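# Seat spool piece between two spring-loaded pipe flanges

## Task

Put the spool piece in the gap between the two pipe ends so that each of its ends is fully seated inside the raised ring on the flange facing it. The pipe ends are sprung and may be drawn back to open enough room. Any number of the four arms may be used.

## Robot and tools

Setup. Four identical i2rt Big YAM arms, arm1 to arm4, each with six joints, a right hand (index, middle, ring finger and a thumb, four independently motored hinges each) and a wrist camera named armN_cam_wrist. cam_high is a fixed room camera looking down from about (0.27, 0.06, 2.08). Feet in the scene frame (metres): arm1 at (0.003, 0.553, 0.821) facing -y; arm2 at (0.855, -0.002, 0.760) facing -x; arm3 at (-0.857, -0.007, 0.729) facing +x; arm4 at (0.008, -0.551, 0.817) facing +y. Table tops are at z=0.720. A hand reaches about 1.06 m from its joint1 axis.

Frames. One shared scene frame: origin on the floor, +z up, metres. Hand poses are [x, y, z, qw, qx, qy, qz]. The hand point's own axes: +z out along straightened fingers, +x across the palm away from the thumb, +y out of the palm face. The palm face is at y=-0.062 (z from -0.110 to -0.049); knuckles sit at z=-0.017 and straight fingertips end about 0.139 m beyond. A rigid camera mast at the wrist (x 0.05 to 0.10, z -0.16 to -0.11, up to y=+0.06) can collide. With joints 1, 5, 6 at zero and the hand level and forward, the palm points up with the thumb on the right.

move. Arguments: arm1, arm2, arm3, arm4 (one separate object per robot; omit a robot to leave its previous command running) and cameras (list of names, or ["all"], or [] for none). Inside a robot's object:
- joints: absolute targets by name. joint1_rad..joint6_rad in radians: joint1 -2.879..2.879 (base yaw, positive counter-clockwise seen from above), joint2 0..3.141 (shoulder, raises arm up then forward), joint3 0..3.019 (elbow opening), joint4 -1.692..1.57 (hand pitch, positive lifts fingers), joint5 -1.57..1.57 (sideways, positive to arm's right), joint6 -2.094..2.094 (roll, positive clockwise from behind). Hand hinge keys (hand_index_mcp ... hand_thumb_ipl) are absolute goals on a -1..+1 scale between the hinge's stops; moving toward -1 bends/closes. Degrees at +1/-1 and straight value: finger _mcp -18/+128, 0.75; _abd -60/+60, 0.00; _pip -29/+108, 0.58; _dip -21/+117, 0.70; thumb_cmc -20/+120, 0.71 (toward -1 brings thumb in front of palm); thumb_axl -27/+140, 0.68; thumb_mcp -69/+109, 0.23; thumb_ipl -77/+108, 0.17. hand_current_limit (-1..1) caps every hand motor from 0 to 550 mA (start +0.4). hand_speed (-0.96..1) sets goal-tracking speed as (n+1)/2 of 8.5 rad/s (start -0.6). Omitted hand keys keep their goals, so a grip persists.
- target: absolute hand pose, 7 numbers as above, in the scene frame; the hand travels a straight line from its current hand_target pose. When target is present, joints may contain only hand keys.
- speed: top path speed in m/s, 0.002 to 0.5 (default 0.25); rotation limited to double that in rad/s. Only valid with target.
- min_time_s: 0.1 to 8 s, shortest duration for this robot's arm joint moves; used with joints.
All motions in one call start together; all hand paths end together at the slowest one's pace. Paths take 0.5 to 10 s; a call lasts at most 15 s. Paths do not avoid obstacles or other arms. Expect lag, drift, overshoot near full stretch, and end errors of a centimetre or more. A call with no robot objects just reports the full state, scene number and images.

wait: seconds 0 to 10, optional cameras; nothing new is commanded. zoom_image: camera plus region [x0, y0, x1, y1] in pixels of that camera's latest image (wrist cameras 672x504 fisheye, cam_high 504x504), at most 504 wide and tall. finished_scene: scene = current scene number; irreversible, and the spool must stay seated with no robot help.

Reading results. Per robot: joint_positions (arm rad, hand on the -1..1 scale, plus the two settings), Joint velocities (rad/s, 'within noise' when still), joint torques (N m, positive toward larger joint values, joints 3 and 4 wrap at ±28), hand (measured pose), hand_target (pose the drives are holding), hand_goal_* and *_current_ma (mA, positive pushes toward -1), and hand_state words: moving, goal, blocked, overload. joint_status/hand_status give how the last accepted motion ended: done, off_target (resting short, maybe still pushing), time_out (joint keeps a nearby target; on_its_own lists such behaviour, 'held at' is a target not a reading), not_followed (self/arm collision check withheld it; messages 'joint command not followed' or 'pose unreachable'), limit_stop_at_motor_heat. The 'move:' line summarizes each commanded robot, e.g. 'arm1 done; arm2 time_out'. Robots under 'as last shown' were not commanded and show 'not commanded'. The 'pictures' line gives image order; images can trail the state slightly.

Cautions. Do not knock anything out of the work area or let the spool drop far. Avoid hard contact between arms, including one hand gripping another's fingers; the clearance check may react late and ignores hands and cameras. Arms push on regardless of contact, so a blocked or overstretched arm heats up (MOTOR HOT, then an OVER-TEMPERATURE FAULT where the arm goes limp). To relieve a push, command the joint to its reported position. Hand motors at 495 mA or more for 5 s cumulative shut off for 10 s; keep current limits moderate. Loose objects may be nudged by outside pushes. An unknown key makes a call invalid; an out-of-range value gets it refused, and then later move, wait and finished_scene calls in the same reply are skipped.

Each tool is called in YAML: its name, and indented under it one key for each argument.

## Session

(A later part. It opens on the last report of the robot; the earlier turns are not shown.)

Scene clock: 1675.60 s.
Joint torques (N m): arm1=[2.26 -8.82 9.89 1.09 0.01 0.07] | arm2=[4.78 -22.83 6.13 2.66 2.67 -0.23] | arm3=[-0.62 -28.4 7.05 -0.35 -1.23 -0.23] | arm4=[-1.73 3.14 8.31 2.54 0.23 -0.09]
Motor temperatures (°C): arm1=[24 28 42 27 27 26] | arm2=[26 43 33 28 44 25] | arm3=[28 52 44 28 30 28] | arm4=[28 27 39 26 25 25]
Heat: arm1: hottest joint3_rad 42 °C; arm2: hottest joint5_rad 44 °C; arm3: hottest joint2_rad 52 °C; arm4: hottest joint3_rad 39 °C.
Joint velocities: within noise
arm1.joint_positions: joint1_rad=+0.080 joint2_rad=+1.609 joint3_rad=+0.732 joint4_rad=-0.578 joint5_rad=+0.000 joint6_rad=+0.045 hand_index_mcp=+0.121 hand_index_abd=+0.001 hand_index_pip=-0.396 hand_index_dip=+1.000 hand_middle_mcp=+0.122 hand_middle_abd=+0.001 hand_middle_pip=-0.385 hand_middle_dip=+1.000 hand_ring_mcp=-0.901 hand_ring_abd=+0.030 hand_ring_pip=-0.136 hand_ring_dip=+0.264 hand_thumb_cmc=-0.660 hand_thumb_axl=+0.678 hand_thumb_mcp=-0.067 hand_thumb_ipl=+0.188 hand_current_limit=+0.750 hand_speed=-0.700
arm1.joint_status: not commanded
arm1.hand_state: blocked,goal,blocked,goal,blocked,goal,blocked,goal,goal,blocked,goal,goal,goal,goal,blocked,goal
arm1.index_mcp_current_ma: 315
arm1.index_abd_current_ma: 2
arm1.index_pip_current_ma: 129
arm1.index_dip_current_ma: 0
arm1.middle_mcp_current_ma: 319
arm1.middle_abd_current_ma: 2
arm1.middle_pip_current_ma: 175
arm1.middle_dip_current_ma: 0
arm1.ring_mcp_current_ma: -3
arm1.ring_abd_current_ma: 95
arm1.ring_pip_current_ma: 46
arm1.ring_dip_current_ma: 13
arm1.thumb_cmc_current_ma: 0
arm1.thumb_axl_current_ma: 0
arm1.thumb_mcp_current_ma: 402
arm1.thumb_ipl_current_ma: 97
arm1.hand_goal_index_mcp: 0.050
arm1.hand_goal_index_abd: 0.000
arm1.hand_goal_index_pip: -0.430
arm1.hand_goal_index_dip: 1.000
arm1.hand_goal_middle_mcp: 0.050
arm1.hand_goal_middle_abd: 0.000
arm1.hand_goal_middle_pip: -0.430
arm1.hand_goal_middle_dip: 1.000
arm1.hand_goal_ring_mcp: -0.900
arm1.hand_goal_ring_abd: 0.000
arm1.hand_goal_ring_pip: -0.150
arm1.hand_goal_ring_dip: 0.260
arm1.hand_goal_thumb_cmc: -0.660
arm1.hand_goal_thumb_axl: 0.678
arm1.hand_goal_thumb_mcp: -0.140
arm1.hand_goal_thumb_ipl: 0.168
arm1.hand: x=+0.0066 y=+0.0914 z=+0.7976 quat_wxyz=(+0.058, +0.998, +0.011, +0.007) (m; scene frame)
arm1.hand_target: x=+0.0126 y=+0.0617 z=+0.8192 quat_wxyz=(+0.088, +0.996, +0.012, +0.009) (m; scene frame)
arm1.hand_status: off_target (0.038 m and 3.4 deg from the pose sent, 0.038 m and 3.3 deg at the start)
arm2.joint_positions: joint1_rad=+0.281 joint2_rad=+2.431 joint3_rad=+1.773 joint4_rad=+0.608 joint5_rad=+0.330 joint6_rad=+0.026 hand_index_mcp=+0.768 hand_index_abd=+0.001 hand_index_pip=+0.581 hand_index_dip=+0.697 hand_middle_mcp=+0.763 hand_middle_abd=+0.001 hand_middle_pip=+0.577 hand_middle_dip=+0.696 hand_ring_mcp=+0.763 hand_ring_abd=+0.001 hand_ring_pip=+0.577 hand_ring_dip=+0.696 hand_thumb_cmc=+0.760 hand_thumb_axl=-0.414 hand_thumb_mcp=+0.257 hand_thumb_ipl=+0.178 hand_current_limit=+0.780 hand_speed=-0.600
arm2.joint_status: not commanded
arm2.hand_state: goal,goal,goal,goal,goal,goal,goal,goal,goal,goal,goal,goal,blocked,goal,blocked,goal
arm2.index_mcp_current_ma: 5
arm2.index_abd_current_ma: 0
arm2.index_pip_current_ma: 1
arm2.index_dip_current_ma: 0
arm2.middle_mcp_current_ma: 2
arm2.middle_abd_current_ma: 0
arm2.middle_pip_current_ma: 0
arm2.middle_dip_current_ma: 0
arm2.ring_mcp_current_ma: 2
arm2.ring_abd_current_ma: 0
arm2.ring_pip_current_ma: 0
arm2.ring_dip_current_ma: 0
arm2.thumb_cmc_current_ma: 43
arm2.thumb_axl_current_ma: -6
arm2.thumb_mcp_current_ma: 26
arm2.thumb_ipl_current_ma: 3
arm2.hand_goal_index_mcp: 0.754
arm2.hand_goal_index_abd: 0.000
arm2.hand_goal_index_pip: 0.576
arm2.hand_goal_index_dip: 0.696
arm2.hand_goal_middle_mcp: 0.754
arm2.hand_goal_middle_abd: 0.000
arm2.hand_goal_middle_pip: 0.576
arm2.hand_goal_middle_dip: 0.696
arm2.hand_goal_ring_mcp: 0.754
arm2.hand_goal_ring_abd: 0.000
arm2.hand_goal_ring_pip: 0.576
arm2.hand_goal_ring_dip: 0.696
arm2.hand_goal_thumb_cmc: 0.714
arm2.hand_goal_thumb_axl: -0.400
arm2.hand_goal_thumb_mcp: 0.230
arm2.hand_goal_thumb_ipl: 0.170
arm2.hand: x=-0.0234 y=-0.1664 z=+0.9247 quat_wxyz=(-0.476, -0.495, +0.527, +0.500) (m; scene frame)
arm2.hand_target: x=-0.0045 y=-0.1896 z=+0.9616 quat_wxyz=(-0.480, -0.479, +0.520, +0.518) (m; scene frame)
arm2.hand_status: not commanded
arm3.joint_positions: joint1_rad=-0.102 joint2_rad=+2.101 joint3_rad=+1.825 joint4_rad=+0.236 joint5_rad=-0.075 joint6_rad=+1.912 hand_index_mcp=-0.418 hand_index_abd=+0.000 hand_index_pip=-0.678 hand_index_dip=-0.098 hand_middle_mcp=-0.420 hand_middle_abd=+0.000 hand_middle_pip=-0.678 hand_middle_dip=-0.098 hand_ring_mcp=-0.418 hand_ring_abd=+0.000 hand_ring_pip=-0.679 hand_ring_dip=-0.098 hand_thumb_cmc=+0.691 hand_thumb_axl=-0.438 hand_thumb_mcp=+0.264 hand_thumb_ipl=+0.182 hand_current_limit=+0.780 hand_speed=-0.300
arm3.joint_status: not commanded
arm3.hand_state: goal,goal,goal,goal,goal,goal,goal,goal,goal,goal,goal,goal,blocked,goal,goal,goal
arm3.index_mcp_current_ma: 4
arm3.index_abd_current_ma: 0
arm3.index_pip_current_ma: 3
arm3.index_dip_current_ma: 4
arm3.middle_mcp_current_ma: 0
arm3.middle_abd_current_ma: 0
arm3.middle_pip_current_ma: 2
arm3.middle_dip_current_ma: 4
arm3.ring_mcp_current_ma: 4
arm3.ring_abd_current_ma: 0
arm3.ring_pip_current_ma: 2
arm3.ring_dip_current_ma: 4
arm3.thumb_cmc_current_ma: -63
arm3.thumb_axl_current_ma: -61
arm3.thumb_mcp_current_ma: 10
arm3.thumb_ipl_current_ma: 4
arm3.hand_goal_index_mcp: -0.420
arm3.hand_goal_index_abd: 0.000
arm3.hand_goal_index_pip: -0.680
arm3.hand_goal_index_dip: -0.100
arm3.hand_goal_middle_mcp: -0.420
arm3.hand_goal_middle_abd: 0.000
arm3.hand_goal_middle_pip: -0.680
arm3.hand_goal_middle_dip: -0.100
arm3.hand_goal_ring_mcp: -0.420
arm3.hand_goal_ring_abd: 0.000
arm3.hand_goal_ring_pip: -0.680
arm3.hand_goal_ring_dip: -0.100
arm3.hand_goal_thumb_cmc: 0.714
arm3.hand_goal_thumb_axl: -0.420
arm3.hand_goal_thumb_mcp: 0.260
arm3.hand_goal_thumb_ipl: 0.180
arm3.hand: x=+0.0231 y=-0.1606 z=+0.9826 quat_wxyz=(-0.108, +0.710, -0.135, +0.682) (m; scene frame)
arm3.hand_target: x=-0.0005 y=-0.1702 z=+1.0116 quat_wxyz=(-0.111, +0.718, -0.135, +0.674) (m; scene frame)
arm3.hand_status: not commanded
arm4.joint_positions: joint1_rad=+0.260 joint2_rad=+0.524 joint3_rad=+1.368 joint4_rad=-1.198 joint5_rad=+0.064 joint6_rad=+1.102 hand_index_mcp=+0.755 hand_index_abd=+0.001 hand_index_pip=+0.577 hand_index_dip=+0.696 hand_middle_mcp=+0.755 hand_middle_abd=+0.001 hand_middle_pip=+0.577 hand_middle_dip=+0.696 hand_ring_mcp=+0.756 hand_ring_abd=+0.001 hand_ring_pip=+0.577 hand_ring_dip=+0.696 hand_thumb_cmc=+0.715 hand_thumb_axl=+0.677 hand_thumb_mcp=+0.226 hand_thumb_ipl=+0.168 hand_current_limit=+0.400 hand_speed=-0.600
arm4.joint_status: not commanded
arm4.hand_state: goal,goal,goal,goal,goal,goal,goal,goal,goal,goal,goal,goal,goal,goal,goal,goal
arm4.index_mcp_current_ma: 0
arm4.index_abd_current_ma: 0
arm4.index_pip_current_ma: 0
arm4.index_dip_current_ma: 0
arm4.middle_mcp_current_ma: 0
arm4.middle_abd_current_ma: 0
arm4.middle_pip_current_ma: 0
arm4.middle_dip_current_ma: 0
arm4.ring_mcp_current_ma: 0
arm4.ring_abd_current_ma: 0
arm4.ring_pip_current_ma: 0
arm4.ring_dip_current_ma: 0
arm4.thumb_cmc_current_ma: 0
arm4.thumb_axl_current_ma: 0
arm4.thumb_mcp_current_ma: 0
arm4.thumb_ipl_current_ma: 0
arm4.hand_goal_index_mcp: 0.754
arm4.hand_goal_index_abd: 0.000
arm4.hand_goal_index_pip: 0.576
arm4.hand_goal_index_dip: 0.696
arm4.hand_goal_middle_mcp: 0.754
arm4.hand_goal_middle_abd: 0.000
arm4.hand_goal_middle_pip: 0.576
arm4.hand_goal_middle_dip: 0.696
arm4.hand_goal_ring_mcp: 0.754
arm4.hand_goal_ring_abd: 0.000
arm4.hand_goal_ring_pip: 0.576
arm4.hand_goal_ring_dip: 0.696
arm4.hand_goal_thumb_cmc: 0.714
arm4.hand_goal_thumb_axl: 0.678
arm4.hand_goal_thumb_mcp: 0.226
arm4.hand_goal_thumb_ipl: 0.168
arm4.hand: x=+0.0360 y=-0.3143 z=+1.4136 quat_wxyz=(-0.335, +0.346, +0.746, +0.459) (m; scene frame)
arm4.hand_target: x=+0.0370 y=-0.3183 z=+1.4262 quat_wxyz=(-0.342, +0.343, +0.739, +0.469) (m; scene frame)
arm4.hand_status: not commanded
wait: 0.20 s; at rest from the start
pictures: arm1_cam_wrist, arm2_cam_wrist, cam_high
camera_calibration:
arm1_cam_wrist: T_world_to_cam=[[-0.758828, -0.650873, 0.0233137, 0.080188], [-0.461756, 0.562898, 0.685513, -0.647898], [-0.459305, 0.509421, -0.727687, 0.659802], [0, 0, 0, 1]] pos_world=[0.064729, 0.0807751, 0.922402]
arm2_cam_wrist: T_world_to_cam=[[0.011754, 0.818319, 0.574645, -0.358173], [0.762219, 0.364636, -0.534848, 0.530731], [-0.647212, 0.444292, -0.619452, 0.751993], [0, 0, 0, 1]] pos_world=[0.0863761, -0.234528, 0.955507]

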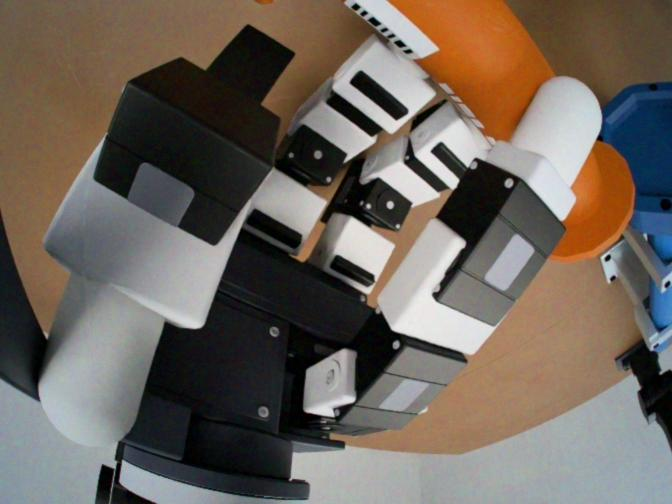

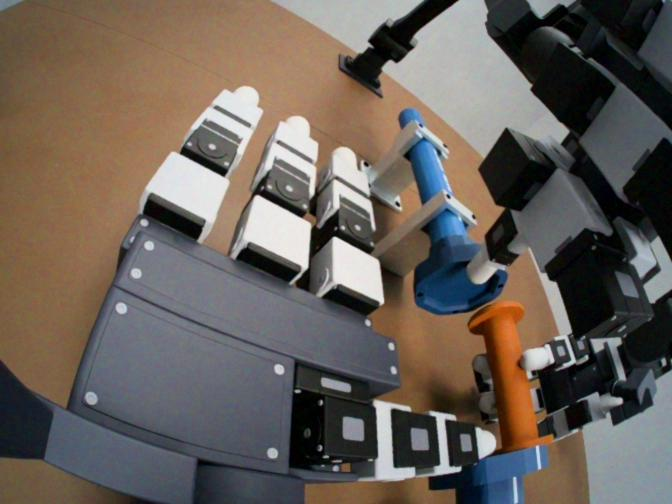

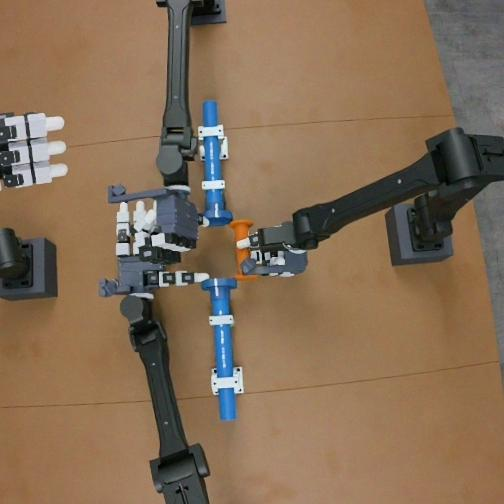

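move:
  arm1: {"target":[0.0075,0.060,0.818,0.0874,0.996,0.0122,0.0085],"speed":0.03}
  cameras: ["cam_high","arm2_cam_wrist"]

zoom_image:
  camera: "cam_high"
  region: [220, 210, 264, 288]

zoom_image:
  camera: "arm2_cam_wrist"
  region: [470, 410, 570, 485]

Scene clock: 1765.67 s.
Joint torques (N m): arm1=[1.2 -8.82 9.83 1.1 -0.05 -0.08] | arm2=[4.25 -22.53 6.11 2.71 2.67 -0.21] | arm3=[-0.73 -28.28 7.1 -0.27 -1.23 -0.24] | arm4=[-0.62 2.67 8.28 2.58 0.23 -0.08]
Motor temperatures (°C): arm1=[24 28 43 27 27 26] | arm2=[26 43 33 28 48 25] | arm3=[28 52 44 28 31 28] | arm4=[28 27 39 26 25 25]
Heat: arm1: hottest joint3_rad 43 °C; arm2: hottest joint5_rad 48 °C; arm3: hottest joint2_rad 52 °C; arm4: hottest joint3_rad 39 °C.
move: arm1 off_target
Joint velocities: within noise
arm1.joint_positions: joint1_rad=+0.080 joint2_rad=+1.609 joint3_rad=+0.732 joint4_rad=-0.578 joint5_rad=+0.000 joint6_rad=+0.045 hand_index_mcp=+0.121 hand_index_abd=+0.001 hand_index_pip=-0.396 hand_index_dip=+1.000 hand_middle_mcp=+0.122 hand_middle_abd=+0.001 hand_middle_pip=-0.385 hand_middle_dip=+1.000 hand_ring_mcp=-0.901 hand_ring_abd=+0.030 hand_ring_pip=-0.136 hand_ring_dip=+0.264 hand_thumb_cmc=-0.660 hand_thumb_axl=+0.678 hand_thumb_mcp=-0.067 hand_thumb_ipl=+0.188 hand_current_limit=+0.750 hand_speed=-0.700
arm1.joint_status: not commanded
arm1.hand_state: blocked,goal,blocked,goal,blocked,goal,blocked,goal,goal,blocked,goal,goal,goal,goal,blocked,goal
arm1.index_mcp_current_ma: 315
arm1.index_abd_current_ma: 2
arm1.index_pip_current_ma: 129
arm1.index_dip_current_ma: 0
arm1.middle_mcp_current_ma: 319
arm1.middle_abd_current_ma: 2
arm1.middle_pip_current_ma: 175
arm1.middle_dip_current_ma: 0
arm1.ring_mcp_current_ma: -3
arm1.ring_abd_current_ma: 95
arm1.ring_pip_current_ma: 46
arm1.ring_dip_current_ma: 13
arm1.thumb_cmc_current_ma: 0
arm1.thumb_axl_current_ma: 0
arm1.thumb_mcp_current_ma: 402
arm1.thumb_ipl_current_ma: 97
arm1.hand_goal_index_mcp: 0.050
arm1.hand_goal_index_abd: 0.000
arm1.hand_goal_index_pip: -0.430
arm1.hand_goal_index_dip: 1.000
arm1.hand_goal_middle_mcp: 0.050
arm1.hand_goal_middle_abd: 0.000
arm1.hand_goal_middle_pip: -0.430
arm1.hand_goal_middle_dip: 1.000
arm1.hand_goal_ring_mcp: -0.900
arm1.hand_goal_ring_abd: 0.000
arm1.hand_goal_ring_pip: -0.150
arm1.hand_goal_ring_dip: 0.260
arm1.hand_goal_thumb_cmc: -0.660
arm1.hand_goal_thumb_axl: 0.678
arm1.hand_goal_thumb_mcp: -0.140
arm1.hand_goal_thumb_ipl: 0.168
arm1.hand: x=+0.0066 y=+0.0914 z=+0.7976 quat_wxyz=(+0.058, +0.998, +0.011, +0.007) (m; scene frame)
arm1.hand_target: x=+0.0075 y=+0.0617 z=+0.8192 quat_wxyz=(+0.088, +0.996, +0.012, +0.008) (m; scene frame)
arm1.hand_status: off_target (0.037 m and 3.4 deg from the pose sent, 0.038 m and 3.4 deg at the start)
arm2, arm3, arm4: as last shown
pictures: arm2_cam_wrist, cam_high
camera_calibration:
arm2_cam_wrist: T_world_to_cam=[[0.011754, 0.818319, 0.574645, -0.358173], [0.762219, 0.364636, -0.534848, 0.530731], [-0.647212, 0.444292, -0.619452, 0.751993], [0, 0, 0, 1]] pos_world=[0.0863761, -0.234528, 0.955507]

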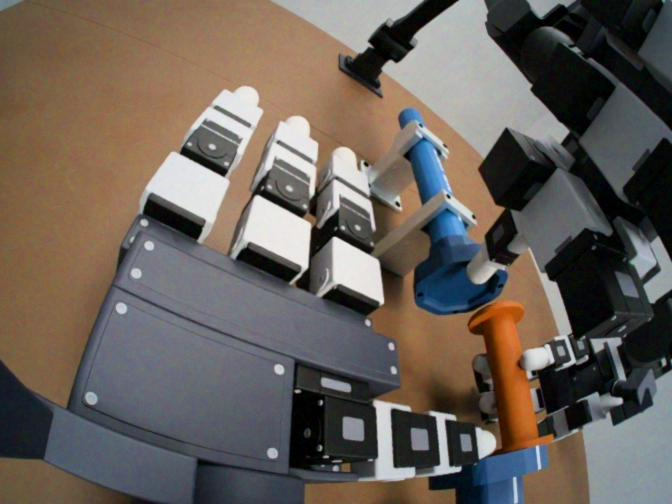

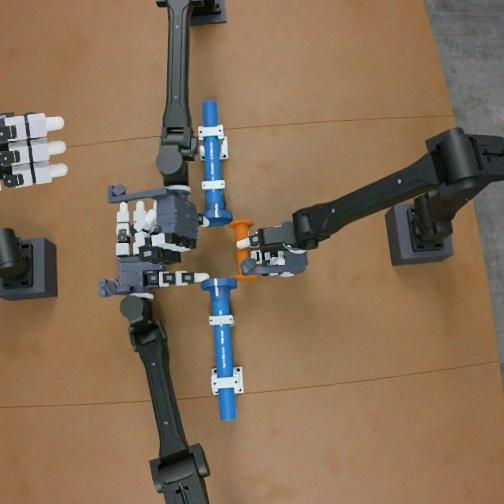

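Scaled by 6.462 from the camera's 504x504 image, which has a finer 720x720 frame.

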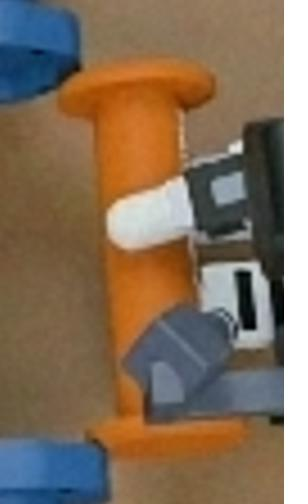

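Scaled by 5.040 from the camera's 672x504 image, which has a finer 960x720 frame.

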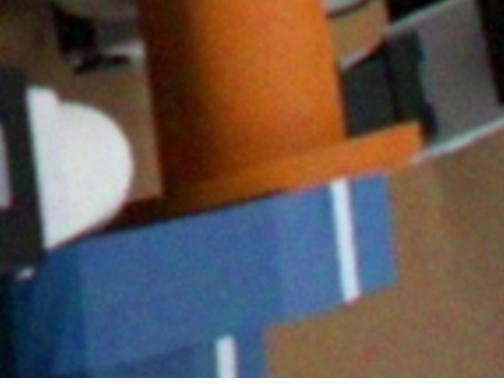

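move:
  arm1: {"target":[0.0040,0.060,0.818,0.0874,0.996,0.0122,0.0085],"speed":0.03}
  cameras: ["cam_high"]

zoom_image:
  camera: "cam_high"
  region: [220, 210, 264, 288]

Scene clock: 1772.27 s.
Joint torques (N m): arm1=[0.73 -8.88 9.8 1.11 -0.11 -0.1] | arm2=[4.66 -22.65 6.2 2.65 2.69 -0.25] | arm3=[-0.44 -28.28 7.05 -0.34 -1.24 -0.22] | arm4=[-0.85 2.73 8.44 2.74 0.19 -0.09]
Motor temperatures (°C): arm1=[24 28 43 27 27 26] | arm2=[26 44 33 28 48 25] | arm3=[28 52 44 28 31 28] | arm4=[28 27 39 26 25 25]
Heat: arm1: hottest joint3_rad 43 °C; arm2: hottest joint5_rad 48 °C; arm3: hottest joint2_rad 52 °C; arm4: hottest joint3_rad 39 °C.
move: arm1 off_target
Joint velocities: within noise
arm1.joint_positions: joint1_rad=+0.077 joint2_rad=+1.609 joint3_rad=+0.732 joint4_rad=-0.578 joint5_rad=+0.000 joint6_rad=+0.039 hand_index_mcp=+0.121 hand_index_abd=+0.001 hand_index_pip=-0.396 hand_index_dip=+1.000 hand_middle_mcp=+0.122 hand_middle_abd=+0.001 hand_middle_pip=-0.385 hand_middle_dip=+1.000 hand_ring_mcp=-0.901 hand_ring_abd=+0.030 hand_ring_pip=-0.136 hand_ring_dip=+0.264 hand_thumb_cmc=-0.660 hand_thumb_axl=+0.678 hand_thumb_mcp=-0.067 hand_thumb_ipl=+0.188 hand_current_limit=+0.750 hand_speed=-0.700
arm1.joint_status: not commanded
arm1.hand_state: blocked,goal,blocked,goal,blocked,goal,blocked,goal,goal,blocked,goal,goal,goal,goal,blocked,goal
arm1.index_mcp_current_ma: 315
arm1.index_abd_current_ma: 2
arm1.index_pip_current_ma: 129
arm1.index_dip_current_ma: 0
arm1.middle_mcp_current_ma: 319
arm1.middle_abd_current_ma: 2
arm1.middle_pip_current_ma: 175
arm1.middle_dip_current_ma: 0
arm1.ring_mcp_current_ma: -3
arm1.ring_abd_current_ma: 95
arm1.ring_pip_current_ma: 46
arm1.ring_dip_current_ma: 13
arm1.thumb_cmc_current_ma: 0
arm1.thumb_axl_current_ma: 0
arm1.thumb_mcp_current_ma: 402
arm1.thumb_ipl_current_ma: 97
arm1.hand_goal_index_mcp: 0.050
arm1.hand_goal_index_abd: 0.000
arm1.hand_goal_index_pip: -0.430
arm1.hand_goal_index_dip: 1.000
arm1.hand_goal_middle_mcp: 0.050
arm1.hand_goal_middle_abd: 0.000
arm1.hand_goal_middle_pip: -0.430
arm1.hand_goal_middle_dip: 1.000
arm1.hand_goal_ring_mcp: -0.900
arm1.hand_goal_ring_abd: 0.000
arm1.hand_goal_ring_pip: -0.150
arm1.hand_goal_ring_dip: 0.260
arm1.hand_goal_thumb_cmc: -0.660
arm1.hand_goal_thumb_axl: 0.678
arm1.hand_goal_thumb_mcp: -0.140
arm1.hand_goal_thumb_ipl: 0.168
arm1.hand: x=+0.0056 y=+0.0913 z=+0.7976 quat_wxyz=(+0.058, +0.998, +0.012, +0.007) (m; scene frame)
arm1.hand_target: x=+0.0038 y=+0.0617 z=+0.8192 quat_wxyz=(+0.088, +0.996, +0.012, +0.008) (m; scene frame)
arm1.hand_status: off_target (0.037 m and 3.4 deg from the pose sent, 0.038 m and 3.4 deg at the start)
arm2, arm3, arm4: as last shown
pictures: cam_high

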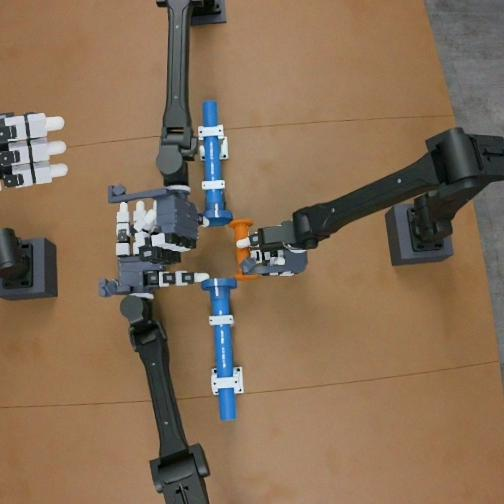

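Scaled by 6.462 from the camera's 504x504 image, which has a finer 720x720 frame.

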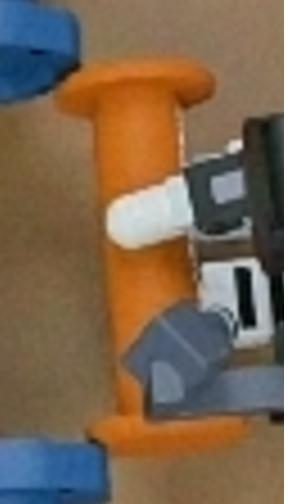

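move:
  arm1: {"target":[0.0020,0.060,0.818,0.0874,0.996,0.0122,0.0085],"speed":0.03}
  cameras: ["cam_high","arm2_cam_wrist"]

zoom_image:
  camera: "cam_high"
  region: [220, 210, 264, 288]

zoom_image:
  camera: "arm2_cam_wrist"
  region: [470, 410, 570, 485]

zoom_image:
  camera: "arm2_cam_wrist"
  region: [440, 280, 540, 355]

Scene clock: 1781.13 s.
Joint torques (N m): arm1=[0.67 -8.94 9.77 1.1 -0.12 -0.1] | arm2=[4.6 -23 6.08 2.62 2.67 -0.23] | arm3=[-0.56 -28.28 7.08 -0.36 -1.23 -0.21] | arm4=[-1.2 3.6 8.14 2.63 0.21 -0.09]
Motor temperatures (°C): arm1=[24 28 43 27 27 26] | arm2=[26 44 33 28 48 25] | arm3=[28 53 44 28 31 28] | arm4=[28 27 39 26 25 25]
Heat: arm1: hottest joint3_rad 43 °C; arm2: hottest joint5_rad 48 °C; arm3: hottest joint2_rad 53 °C; arm4: hottest joint3_rad 39 °C.
move: arm1 off_target
Joint velocities: within noise
arm1.joint_positions: joint1_rad=+0.072 joint2_rad=+1.609 joint3_rad=+0.732 joint4_rad=-0.578 joint5_rad=-0.001 joint6_rad=+0.033 hand_index_mcp=+0.121 hand_index_abd=+0.001 hand_index_pip=-0.396 hand_index_dip=+1.000 hand_middle_mcp=+0.122 hand_middle_abd=+0.001 hand_middle_pip=-0.385 hand_middle_dip=+1.000 hand_ring_mcp=-0.901 hand_ring_abd=+0.030 hand_ring_pip=-0.136 hand_ring_dip=+0.264 hand_thumb_cmc=-0.660 hand_thumb_axl=+0.678 hand_thumb_mcp=-0.067 hand_thumb_ipl=+0.188 hand_current_limit=+0.750 hand_speed=-0.700
arm1.joint_status: not commanded
arm1.hand_state: blocked,goal,blocked,goal,blocked,goal,blocked,goal,goal,blocked,goal,goal,goal,goal,blocked,goal
arm1.index_mcp_current_ma: 315
arm1.index_abd_current_ma: 2
arm1.index_pip_current_ma: 129
arm1.index_dip_current_ma: 0
arm1.middle_mcp_current_ma: 319
arm1.middle_abd_current_ma: 2
arm1.middle_pip_current_ma: 175
arm1.middle_dip_current_ma: 0
arm1.ring_mcp_current_ma: -3
arm1.ring_abd_current_ma: 95
arm1.ring_pip_current_ma: 46
arm1.ring_dip_current_ma: 13
arm1.thumb_cmc_current_ma: 0
arm1.thumb_axl_current_ma: 0
arm1.thumb_mcp_current_ma: 402
arm1.thumb_ipl_current_ma: 97
arm1.hand_goal_index_mcp: 0.050
arm1.hand_goal_index_abd: 0.000
arm1.hand_goal_index_pip: -0.430
arm1.hand_goal_index_dip: 1.000
arm1.hand_goal_middle_mcp: 0.050
arm1.hand_goal_middle_abd: 0.000
arm1.hand_goal_middle_pip: -0.430
arm1.hand_goal_middle_dip: 1.000
arm1.hand_goal_ring_mcp: -0.900
arm1.hand_goal_ring_abd: 0.000
arm1.hand_goal_ring_pip: -0.150
arm1.hand_goal_ring_dip: 0.260
arm1.hand_goal_thumb_cmc: -0.660
arm1.hand_goal_thumb_axl: 0.678
arm1.hand_goal_thumb_mcp: -0.140
arm1.hand_goal_thumb_ipl: 0.168
arm1.hand: x=+0.0039 y=+0.0912 z=+0.7976 quat_wxyz=(+0.058, +0.998, +0.012, +0.007) (m; scene frame)
arm1.hand_target: x=+0.0019 y=+0.0616 z=+0.8192 quat_wxyz=(+0.088, +0.996, +0.012, +0.008) (m; scene frame)
arm1.hand_status: off_target (0.037 m and 3.4 deg from the pose sent, 0.038 m and 3.4 deg at the start)
arm2, arm3, arm4: as last shown
pictures: arm2_cam_wrist, cam_high
camera_calibration:
arm2_cam_wrist: T_world_to_cam=[[0.011754, 0.818319, 0.574645, -0.358173], [0.762219, 0.364636, -0.534848, 0.530731], [-0.647212, 0.444292, -0.619452, 0.751993], [0, 0, 0, 1]] pos_world=[0.0863761, -0.234528, 0.955507]

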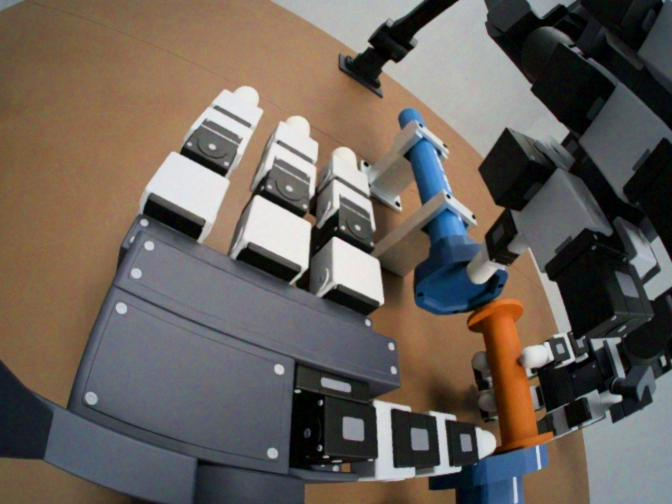

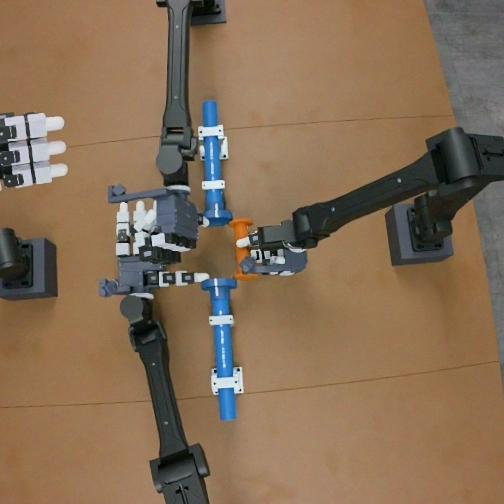

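Scaled by 6.462 from the camera's 504x504 image, which has a finer 720x720 frame.

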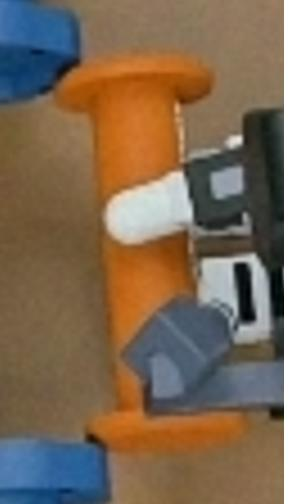

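Scaled by 5.040 from the camera's 672x504 image, which has a finer 960x720 frame.

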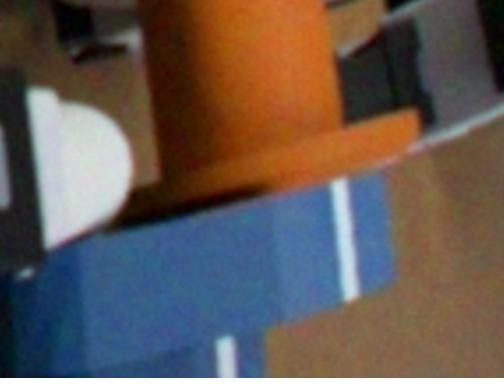

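Scaled by 5.040 from the camera's 672x504 image, which has a finer 960x720 frame.

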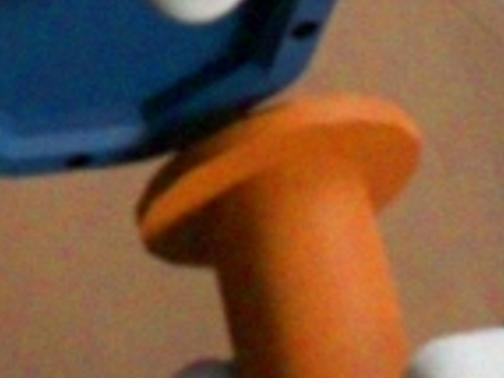

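move:
  arm1: {"target":[0.0017,0.045,0.818,0.0874,0.996,0.0122,0.0085],"speed":0.03}
  cameras: ["cam_high","arm2_cam_wrist"]

zoom_image:
  camera: "cam_high"
  region: [212, 210, 262, 288]

zoom_image:
  camera: "arm2_cam_wrist"
  region: [400, 230, 600, 480]

Scene clock: 1796.70 s.
Joint torques (N m): arm1=[0.73 -9.35 9.85 0.95 -0.12 -0.11] | arm2=[4.6 -22.71 6.26 2.61 2.7 -0.25] | arm3=[-0.44 -28.1 7.04 -0.35 -1.25 -0.23] | arm4=[-0.97 3.08 8.16 2.58 0.17 -0.05]
Motor temperatures (°C): arm1=[24 28 43 27 27 26] | arm2=[26 44 33 28 49 25] | arm3=[28 53 44 28 31 28] | arm4=[28 27 39 26 25 25]
Heat: arm1: hottest joint3_rad 43 °C; arm2: hottest joint5_rad 49 °C; arm3: hottest joint2_rad 53 °C; arm4: hottest joint3_rad 39 °C.
move: arm1 off_target
Joint velocities: within noise
arm1.joint_positions: joint1_rad=+0.069 joint2_rad=+1.640 joint3_rad=+0.775 joint4_rad=-0.585 joint5_rad=-0.002 joint6_rad=+0.031 hand_index_mcp=+0.121 hand_index_abd=+0.001 hand_index_pip=-0.396 hand_index_dip=+1.000 hand_middle_mcp=+0.122 hand_middle_abd=+0.001 hand_middle_pip=-0.385 hand_middle_dip=+1.000 hand_ring_mcp=-0.901 hand_ring_abd=+0.030 hand_ring_pip=-0.136 hand_ring_dip=+0.264 hand_thumb_cmc=-0.660 hand_thumb_axl=+0.678 hand_thumb_mcp=-0.067 hand_thumb_ipl=+0.188 hand_current_limit=+0.750 hand_speed=-0.700
arm1.joint_status: not commanded
arm1.hand_state: blocked,goal,blocked,goal,blocked,goal,blocked,goal,goal,blocked,goal,goal,goal,goal,blocked,goal
arm1.index_mcp_current_ma: 315
arm1.index_abd_current_ma: 2
arm1.index_pip_current_ma: 129
arm1.index_dip_current_ma: 0
arm1.middle_mcp_current_ma: 319
arm1.middle_abd_current_ma: 2
arm1.middle_pip_current_ma: 175
arm1.middle_dip_current_ma: 0
arm1.ring_mcp_current_ma: -3
arm1.ring_abd_current_ma: 95
arm1.ring_pip_current_ma: 46
arm1.ring_dip_current_ma: 13
arm1.thumb_cmc_current_ma: 0
arm1.thumb_axl_current_ma: 0
arm1.thumb_mcp_current_ma: 402
arm1.thumb_ipl_current_ma: 97
arm1.hand_goal_index_mcp: 0.050
arm1.hand_goal_index_abd: 0.000
arm1.hand_goal_index_pip: -0.430
arm1.hand_goal_index_dip: 1.000
arm1.hand_goal_middle_mcp: 0.050
arm1.hand_goal_middle_abd: 0.000
arm1.hand_goal_middle_pip: -0.430
arm1.hand_goal_middle_dip: 1.000
arm1.hand_goal_ring_mcp: -0.900
arm1.hand_goal_ring_abd: 0.000
arm1.hand_goal_ring_pip: -0.150
arm1.hand_goal_ring_dip: 0.260
arm1.hand_goal_thumb_cmc: -0.660
arm1.hand_goal_thumb_axl: 0.678
arm1.hand_goal_thumb_mcp: -0.140
arm1.hand_goal_thumb_ipl: 0.168
arm1.hand: x=+0.0039 y=+0.0749 z=+0.7982 quat_wxyz=(+0.061, +0.998, +0.012, +0.007) (m; scene frame)
arm1.hand_target: x=+0.0015 y=+0.0466 z=+0.8191 quat_wxyz=(+0.088, +0.996, +0.012, +0.008) (m; scene frame)
arm1.hand_status: off_target (0.036 m and 3.1 deg from the pose sent, 0.051 m and 3.4 deg at the start)
arm2, arm3, arm4: as last shown
pictures: arm2_cam_wrist, cam_high
camera_calibration:
arm2_cam_wrist: T_world_to_cam=[[0.011754, 0.818319, 0.574645, -0.358173], [0.762219, 0.364636, -0.534848, 0.530731], [-0.647212, 0.444292, -0.619452, 0.751993], [0, 0, 0, 1]] pos_world=[0.0863761, -0.234528, 0.955507]

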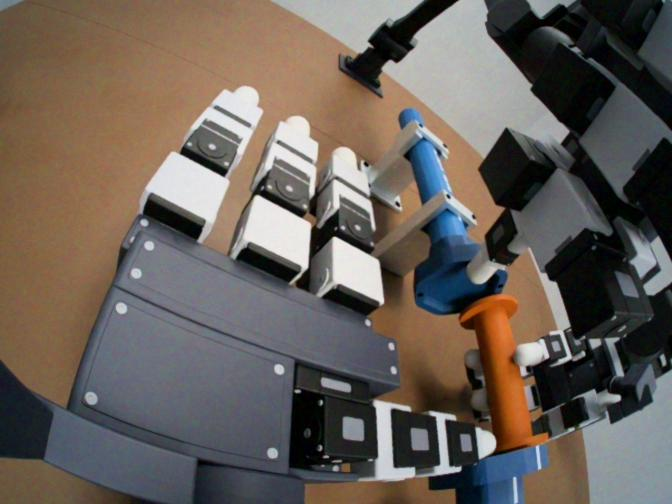

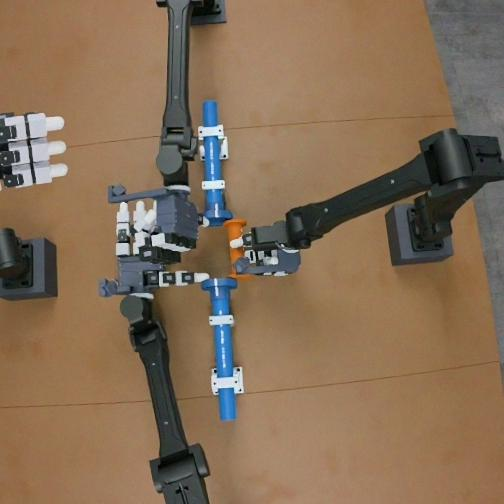

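Scaled by 6.462 from the camera's 504x504 image, which has a finer 720x720 frame.

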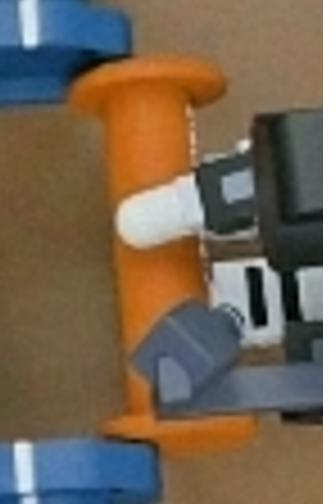

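Scaled by 2.016 from the camera's 672x504 image, which has a finer 960x720 frame.

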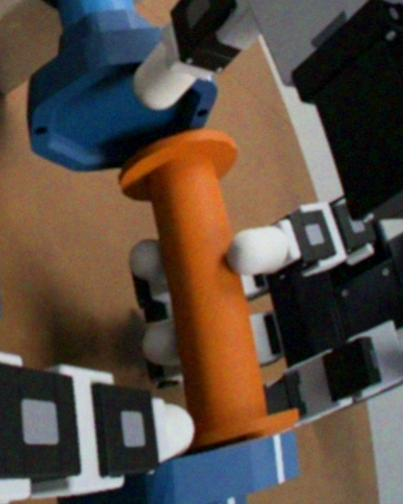

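move:
  arm1: {"target":[0.0014,0.030,0.818,0.0874,0.996,0.0122,0.0085],"speed":0.03}
  cameras: ["cam_high","arm2_cam_wrist"]

zoom_image:
  camera: "cam_high"
  region: [205, 210, 255, 288]

zoom_image:
  camera: "arm2_cam_wrist"
  region: [400, 230, 600, 480]

Scene clock: 1806.63 s.
Joint torques (N m): arm1=[0.67 -9.88 9.95 0.96 -0.12 -0.11] | arm2=[4.6 -22.53 6.12 2.61 2.68 -0.23] | arm3=[-0.56 -28.1 7.12 -0.32 -1.23 -0.22] | arm4=[-0.73 3.14 8.36 2.55 0.14 -0.06]
Motor temperatures (°C): arm1=[24 29 41 27 27 26] | arm2=[26 44 33 28 49 25] | arm3=[28 53 44 28 31 28] | arm4=[28 27 39 26 25 25]
Heat: arm1: hottest joint3_rad 41 °C; arm2: hottest joint5_rad 49 °C; arm3: hottest joint2_rad 53 °C; arm4: hottest joint3_rad 39 °C.
move: arm1 off_target
Joint velocities: within noise
arm1.joint_positions: joint1_rad=+0.067 joint2_rad=+1.672 joint3_rad=+0.818 joint4_rad=-0.597 joint5_rad=-0.002 joint6_rad=+0.028 hand_index_mcp=+0.121 hand_index_abd=+0.001 hand_index_pip=-0.396 hand_index_dip=+1.000 hand_middle_mcp=+0.122 hand_middle_abd=+0.001 hand_middle_pip=-0.385 hand_middle_dip=+1.000 hand_ring_mcp=-0.901 hand_ring_abd=+0.030 hand_ring_pip=-0.136 hand_ring_dip=+0.264 hand_thumb_cmc=-0.660 hand_thumb_axl=+0.678 hand_thumb_mcp=-0.067 hand_thumb_ipl=+0.188 hand_current_limit=+0.750 hand_speed=-0.700
arm1.joint_status: not commanded
arm1.hand_state: blocked,goal,blocked,goal,blocked,goal,blocked,goal,goal,blocked,goal,goal,goal,goal,blocked,goal
arm1.index_mcp_current_ma: 315
arm1.index_abd_current_ma: 2
arm1.index_pip_current_ma: 129
arm1.index_dip_current_ma: 0
arm1.middle_mcp_current_ma: 319
arm1.middle_abd_current_ma: 2
arm1.middle_pip_current_ma: 175
arm1.middle_dip_current_ma: 0
arm1.ring_mcp_current_ma: -3
arm1.ring_abd_current_ma: 95
arm1.ring_pip_current_ma: 46
arm1.ring_dip_current_ma: 13
arm1.thumb_cmc_current_ma: 0
arm1.thumb_axl_current_ma: 0
arm1.thumb_mcp_current_ma: 402
arm1.thumb_ipl_current_ma: 97
arm1.hand_goal_index_mcp: 0.050
arm1.hand_goal_index_abd: 0.000
arm1.hand_goal_index_pip: -0.430
arm1.hand_goal_index_dip: 1.000
arm1.hand_goal_middle_mcp: 0.050
arm1.hand_goal_middle_abd: 0.000
arm1.hand_goal_middle_pip: -0.430
arm1.hand_goal_middle_dip: 1.000
arm1.hand_goal_ring_mcp: -0.900
arm1.hand_goal_ring_abd: 0.000
arm1.hand_goal_ring_pip: -0.150
arm1.hand_goal_ring_dip: 0.260
arm1.hand_goal_thumb_cmc: -0.660
arm1.hand_goal_thumb_axl: 0.678
arm1.hand_goal_thumb_mcp: -0.140
arm1.hand_goal_thumb_ipl: 0.168
arm1.hand: x=+0.0039 y=+0.0599 z=+0.7979 quat_wxyz=(+0.060, +0.998, +0.012, +0.007) (m; scene frame)
arm1.hand_target: x=+0.0013 y=+0.0315 z=+0.8192 quat_wxyz=(+0.088, +0.996, +0.012, +0.008) (m; scene frame)
arm1.hand_status: off_target (0.036 m and 3.1 deg from the pose sent, 0.049 m and 3.1 deg at the start)
arm2, arm3, arm4: as last shown
pictures: arm2_cam_wrist, cam_high
camera_calibration:
arm2_cam_wrist: T_world_to_cam=[[0.011754, 0.818319, 0.574645, -0.358173], [0.762219, 0.364636, -0.534848, 0.530731], [-0.647212, 0.444292, -0.619452, 0.751993], [0, 0, 0, 1]] pos_world=[0.0863761, -0.234528, 0.955507]

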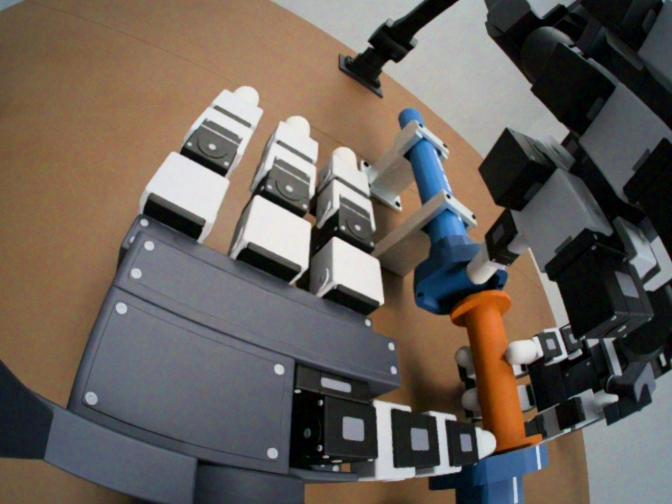

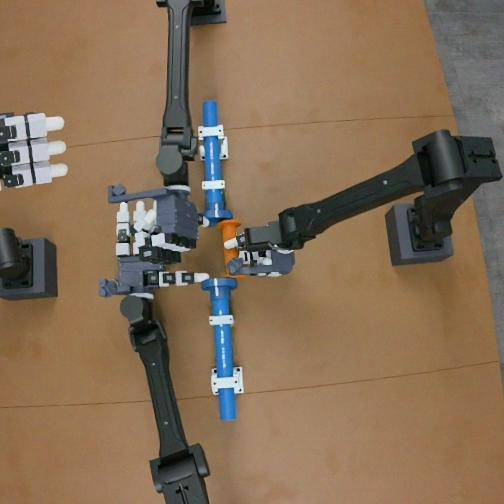

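Scaled by 6.462 from the camera's 504x504 image, which has a finer 720x720 frame.

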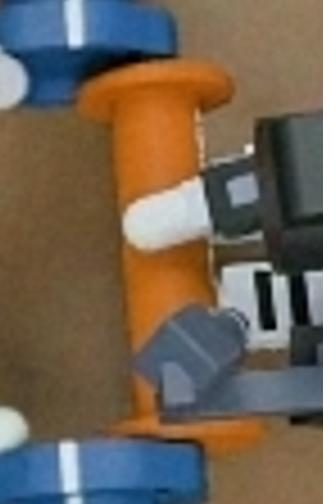

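Scaled by 2.016 from the camera's 672x504 image, which has a finer 960x720 frame.

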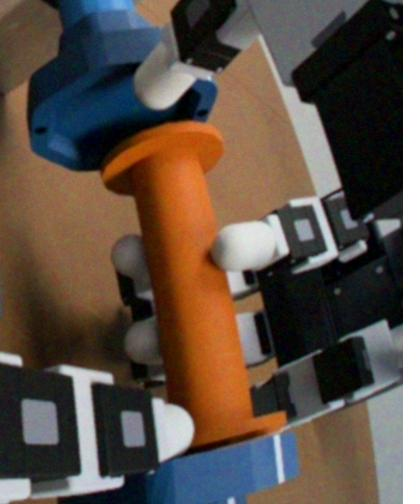

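move:
  arm1: {"target":[0.0005,0.015,0.818,0.0874,0.996,0.0122,0.0085],"speed":0.03}
  cameras: ["cam_high","arm2_cam_wrist"]

zoom_image:
  camera: "cam_high"
  region: [200, 210, 250, 288]

zoom_image:
  camera: "arm2_cam_wrist"
  region: [400, 230, 600, 480]

Scene clock: 1816.03 s.
Joint torques (N m): arm1=[0.67 -10.4 10.06 0.95 -0.12 -0.11] | arm2=[4.66 -22.89 6.09 2.65 2.67 -0.22] | arm3=[-0.44 -28.16 7.05 -0.29 -1.24 -0.21] | arm4=[-0.38 3.25 8.43 2.58 0.15 -0.04]
Motor temperatures (°C): arm1=[24 29 42 27 27 26] | arm2=[26 44 33 28 50 25] | arm3=[28 53 44 28 31 28] | arm4=[28 27 39 26 25 25]
Heat: arm1: hottest joint3_rad 42 °C; arm2: hottest joint5_rad 50 °C; arm3: hottest joint2_rad 53 °C; arm4: hottest joint3_rad 39 °C.
move: arm1 off_target
Joint velocities: within noise
arm1.joint_positions: joint1_rad=+0.063 joint2_rad=+1.703 joint3_rad=+0.861 joint4_rad=-0.609 joint5_rad=-0.002 joint6_rad=+0.024 hand_index_mcp=+0.121 hand_index_abd=+0.001 hand_index_pip=-0.396 hand_index_dip=+1.000 hand_middle_mcp=+0.122 hand_middle_abd=+0.001 hand_middle_pip=-0.385 hand_middle_dip=+1.000 hand_ring_mcp=-0.901 hand_ring_abd=+0.030 hand_ring_pip=-0.136 hand_ring_dip=+0.264 hand_thumb_cmc=-0.660 hand_thumb_axl=+0.678 hand_thumb_mcp=-0.067 hand_thumb_ipl=+0.188 hand_current_limit=+0.750 hand_speed=-0.700
arm1.joint_status: not commanded
arm1.hand_state: blocked,goal,blocked,goal,blocked,goal,blocked,goal,goal,blocked,goal,goal,goal,goal,blocked,goal
arm1.index_mcp_current_ma: 315
arm1.index_abd_current_ma: 2
arm1.index_pip_current_ma: 129
arm1.index_dip_current_ma: 0
arm1.middle_mcp_current_ma: 319
arm1.middle_abd_current_ma: 2
arm1.middle_pip_current_ma: 175
arm1.middle_dip_current_ma: 0
arm1.ring_mcp_current_ma: -3
arm1.ring_abd_current_ma: 95
arm1.ring_pip_current_ma: 46
arm1.ring_dip_current_ma: 13
arm1.thumb_cmc_current_ma: 0
arm1.thumb_axl_current_ma: 0
arm1.thumb_mcp_current_ma: 402
arm1.thumb_ipl_current_ma: 97
arm1.hand_goal_index_mcp: 0.050
arm1.hand_goal_index_abd: 0.000
arm1.hand_goal_index_pip: -0.430
arm1.hand_goal_index_dip: 1.000
arm1.hand_goal_middle_mcp: 0.050
arm1.hand_goal_middle_abd: 0.000
arm1.hand_goal_middle_pip: -0.430
arm1.hand_goal_middle_dip: 1.000
arm1.hand_goal_ring_mcp: -0.900
arm1.hand_goal_ring_abd: 0.000
arm1.hand_goal_ring_pip: -0.150
arm1.hand_goal_ring_dip: 0.260
arm1.hand_goal_thumb_cmc: -0.660
arm1.hand_goal_thumb_axl: 0.678
arm1.hand_goal_thumb_mcp: -0.140
arm1.hand_goal_thumb_ipl: 0.168
arm1.hand: x=+0.0031 y=+0.0451 z=+0.7973 quat_wxyz=(+0.060, +0.998, +0.012, +0.007) (m; scene frame)
arm1.hand_target: x=+0.0003 y=+0.0166 z=+0.8192 quat_wxyz=(+0.088, +0.996, +0.012, +0.008) (m; scene frame)
arm1.hand_status: off_target (0.037 m and 3.1 deg from the pose sent, 0.049 m and 3.1 deg at the start)
arm2, arm3, arm4: as last shown
pictures: arm2_cam_wrist, cam_high
camera_calibration:
arm2_cam_wrist: T_world_to_cam=[[0.011754, 0.818319, 0.574645, -0.358173], [0.762219, 0.364636, -0.534848, 0.530731], [-0.647212, 0.444292, -0.619452, 0.751993], [0, 0, 0, 1]] pos_world=[0.0863761, -0.234528, 0.955507]

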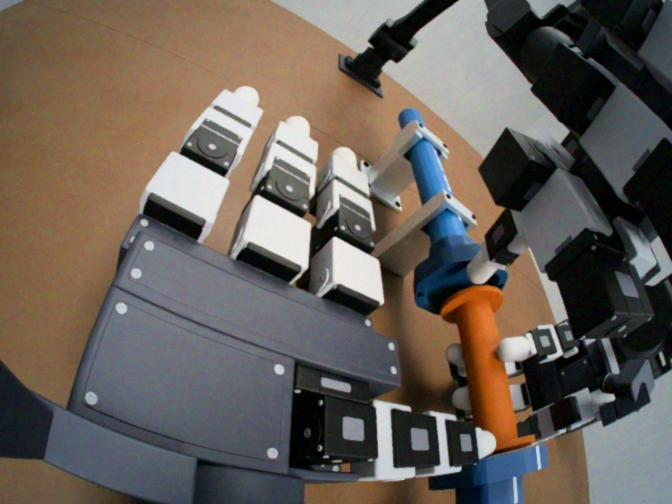

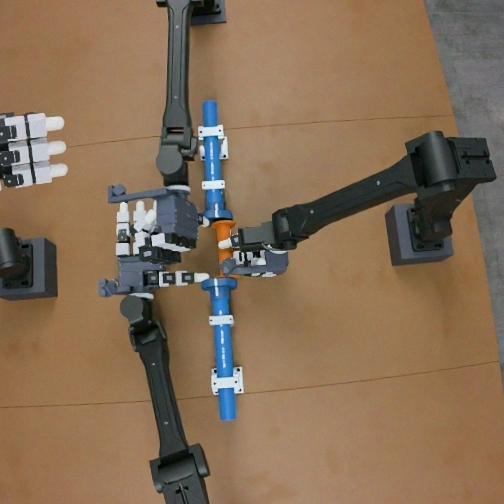

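Scaled by 6.462 from the camera's 504x504 image, which has a finer 720x720 frame.

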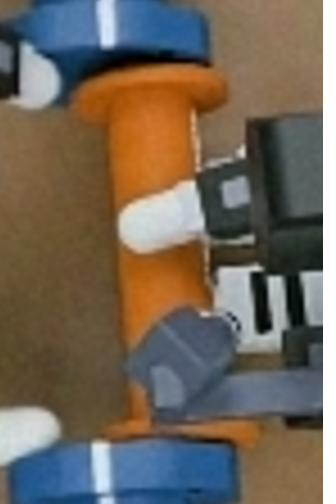

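Scaled by 2.016 from the camera's 672x504 image, which has a finer 960x720 frame.

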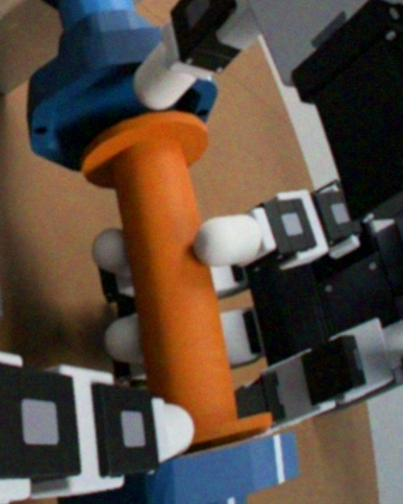

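move:
  arm1: {"target":[0.0000,0.006,0.818,0.0874,0.996,0.0122,0.0085],"speed":0.03}
  cameras: ["cam_high","arm2_cam_wrist","arm4_cam_wrist"]

zoom_image:
  camera: "cam_high"
  region: [200, 205, 246, 235]

zoom_image:
  camera: "cam_high"
  region: [200, 265, 246, 295]

zoom_image:
  camera: "arm2_cam_wrist"
  region: [400, 230, 600, 480]

Scene clock: 1837.07 s.
Joint torques (N m): arm1=[0.67 -10.58 10.11 0.95 -0.13 -0.11] | arm2=[4.31 -22.53 6.16 2.67 2.69 -0.22] | arm3=[-0.67 -27.93 7.09 -0.35 -1.24 -0.22] | arm4=[-0.85 3.19 8.43 2.67 0.16 -0.09]
Motor temperatures (°C): arm1=[24 29 43 27 27 26] | arm2=[26 44 33 28 50 25] | arm3=[28 53 44 28 31 28] | arm4=[28 27 39 26 25 25]
Heat: arm1: hottest joint3_rad 43 °C; arm2: hottest joint5_rad 50 °C; arm3: hottest joint2_rad 53 °C; arm4: hottest joint3_rad 39 °C.
move: arm1 off_target
Joint velocities: within noise
arm1.joint_positions: joint1_rad=+0.061 joint2_rad=+1.722 joint3_rad=+0.887 joint4_rad=-0.618 joint5_rad=-0.003 joint6_rad=+0.023 hand_index_mcp=+0.121 hand_index_abd=+0.001 hand_index_pip=-0.396 hand_index_dip=+1.000 hand_middle_mcp=+0.122 hand_middle_abd=+0.001 hand_middle_pip=-0.385 hand_middle_dip=+1.000 hand_ring_mcp=-0.901 hand_ring_abd=+0.030 hand_ring_pip=-0.136 hand_ring_dip=+0.264 hand_thumb_cmc=-0.660 hand_thumb_axl=+0.678 hand_thumb_mcp=-0.067 hand_thumb_ipl=+0.188 hand_current_limit=+0.750 hand_speed=-0.700
arm1.joint_status: not commanded
arm1.hand_state: blocked,goal,blocked,goal,blocked,goal,blocked,goal,goal,blocked,goal,goal,goal,goal,blocked,goal
arm1.index_mcp_current_ma: 315
arm1.index_abd_current_ma: 2
arm1.index_pip_current_ma: 129
arm1.index_dip_current_ma: 0
arm1.middle_mcp_current_ma: 319
arm1.middle_abd_current_ma: 2
arm1.middle_pip_current_ma: 175
arm1.middle_dip_current_ma: 0
arm1.ring_mcp_current_ma: -3
arm1.ring_abd_current_ma: 95
arm1.ring_pip_current_ma: 46
arm1.ring_dip_current_ma: 13
arm1.thumb_cmc_current_ma: 0
arm1.thumb_axl_current_ma: 0
arm1.thumb_mcp_current_ma: 402
arm1.thumb_ipl_current_ma: 97
arm1.hand_goal_index_mcp: 0.050
arm1.hand_goal_index_abd: 0.000
arm1.hand_goal_index_pip: -0.430
arm1.hand_goal_index_dip: 1.000
arm1.hand_goal_middle_mcp: 0.050
arm1.hand_goal_middle_abd: 0.000
arm1.hand_goal_middle_pip: -0.430
arm1.hand_goal_middle_dip: 1.000
arm1.hand_goal_ring_mcp: -0.900
arm1.hand_goal_ring_abd: 0.000
arm1.hand_goal_ring_pip: -0.150
arm1.hand_goal_ring_dip: 0.260
arm1.hand_goal_thumb_cmc: -0.660
arm1.hand_goal_thumb_axl: 0.678
arm1.hand_goal_thumb_mcp: -0.140
arm1.hand_goal_thumb_ipl: 0.168
arm1.hand: x=+0.0028 y=+0.0363 z=+0.7969 quat_wxyz=(+0.060, +0.998, +0.012, +0.007) (m; scene frame)
arm1.hand_target: x=-0.0001 y=+0.0077 z=+0.8191 quat_wxyz=(+0.088, +0.996, +0.012, +0.008) (m; scene frame)
arm1.hand_status: off_target (0.037 m and 3.2 deg from the pose sent, 0.045 m and 3.2 deg at the start)
arm2, arm3, arm4: as last shown
pictures: arm2_cam_wrist, arm4_cam_wrist, cam_high
camera_calibration:
arm2_cam_wrist: T_world_to_cam=[[0.011754, 0.818319, 0.574645, -0.358173], [0.762219, 0.364636, -0.534848, 0.530731], [-0.647212, 0.444292, -0.619452, 0.751993], [0, 0, 0, 1]] pos_world=[0.0863761, -0.234528, 0.955507]
arm4_cam_wrist: T_world_to_cam=[[0.940325, 0.0606153, -0.334835, 0.494811], [-0.0648317, -0.934067, -0.351163, 0.16193], [-0.334044, 0.351915, -0.874397, 1.4789], [0, 0, 0, 1]] pos_world=[0.0392338, -0.399187, 1.51569]

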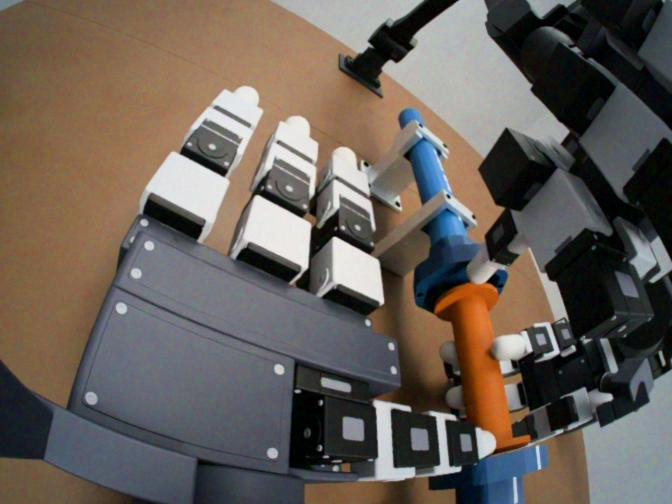

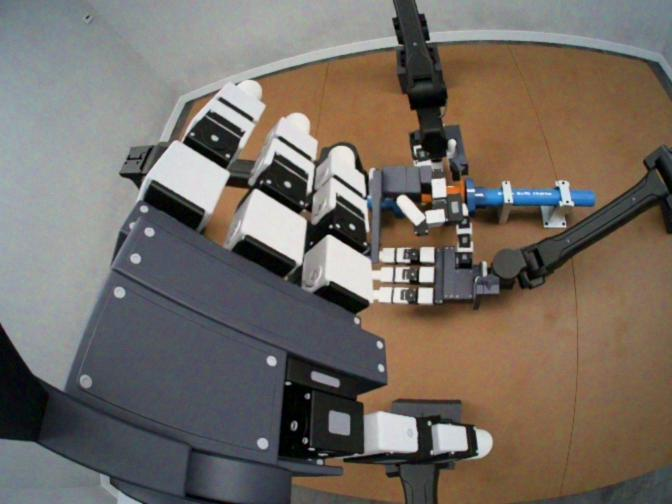

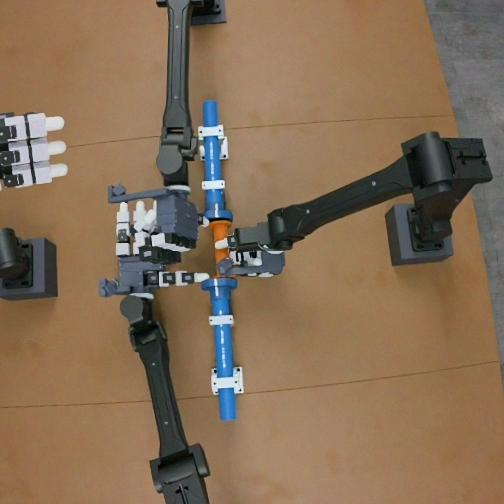

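Scaled by 10.957 from the camera's 504x504 image, which has a finer 720x720 frame.

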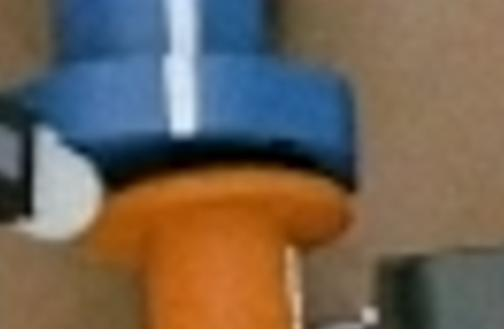

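Scaled by 10.957 from the camera's 504x504 image, which has a finer 720x720 frame.

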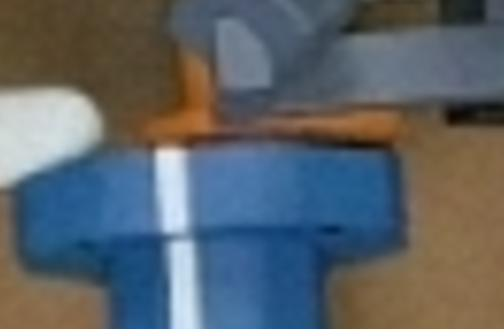

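Scaled by 2.016 from the camera's 672x504 image, which has a finer 960x720 frame.

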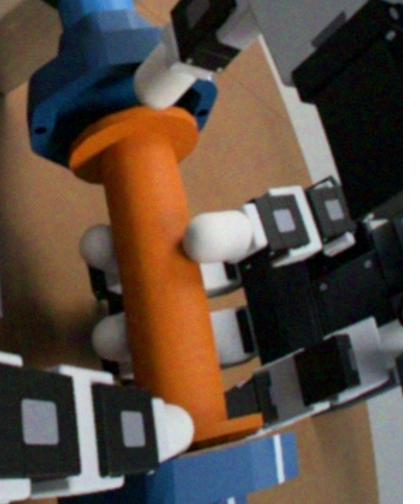

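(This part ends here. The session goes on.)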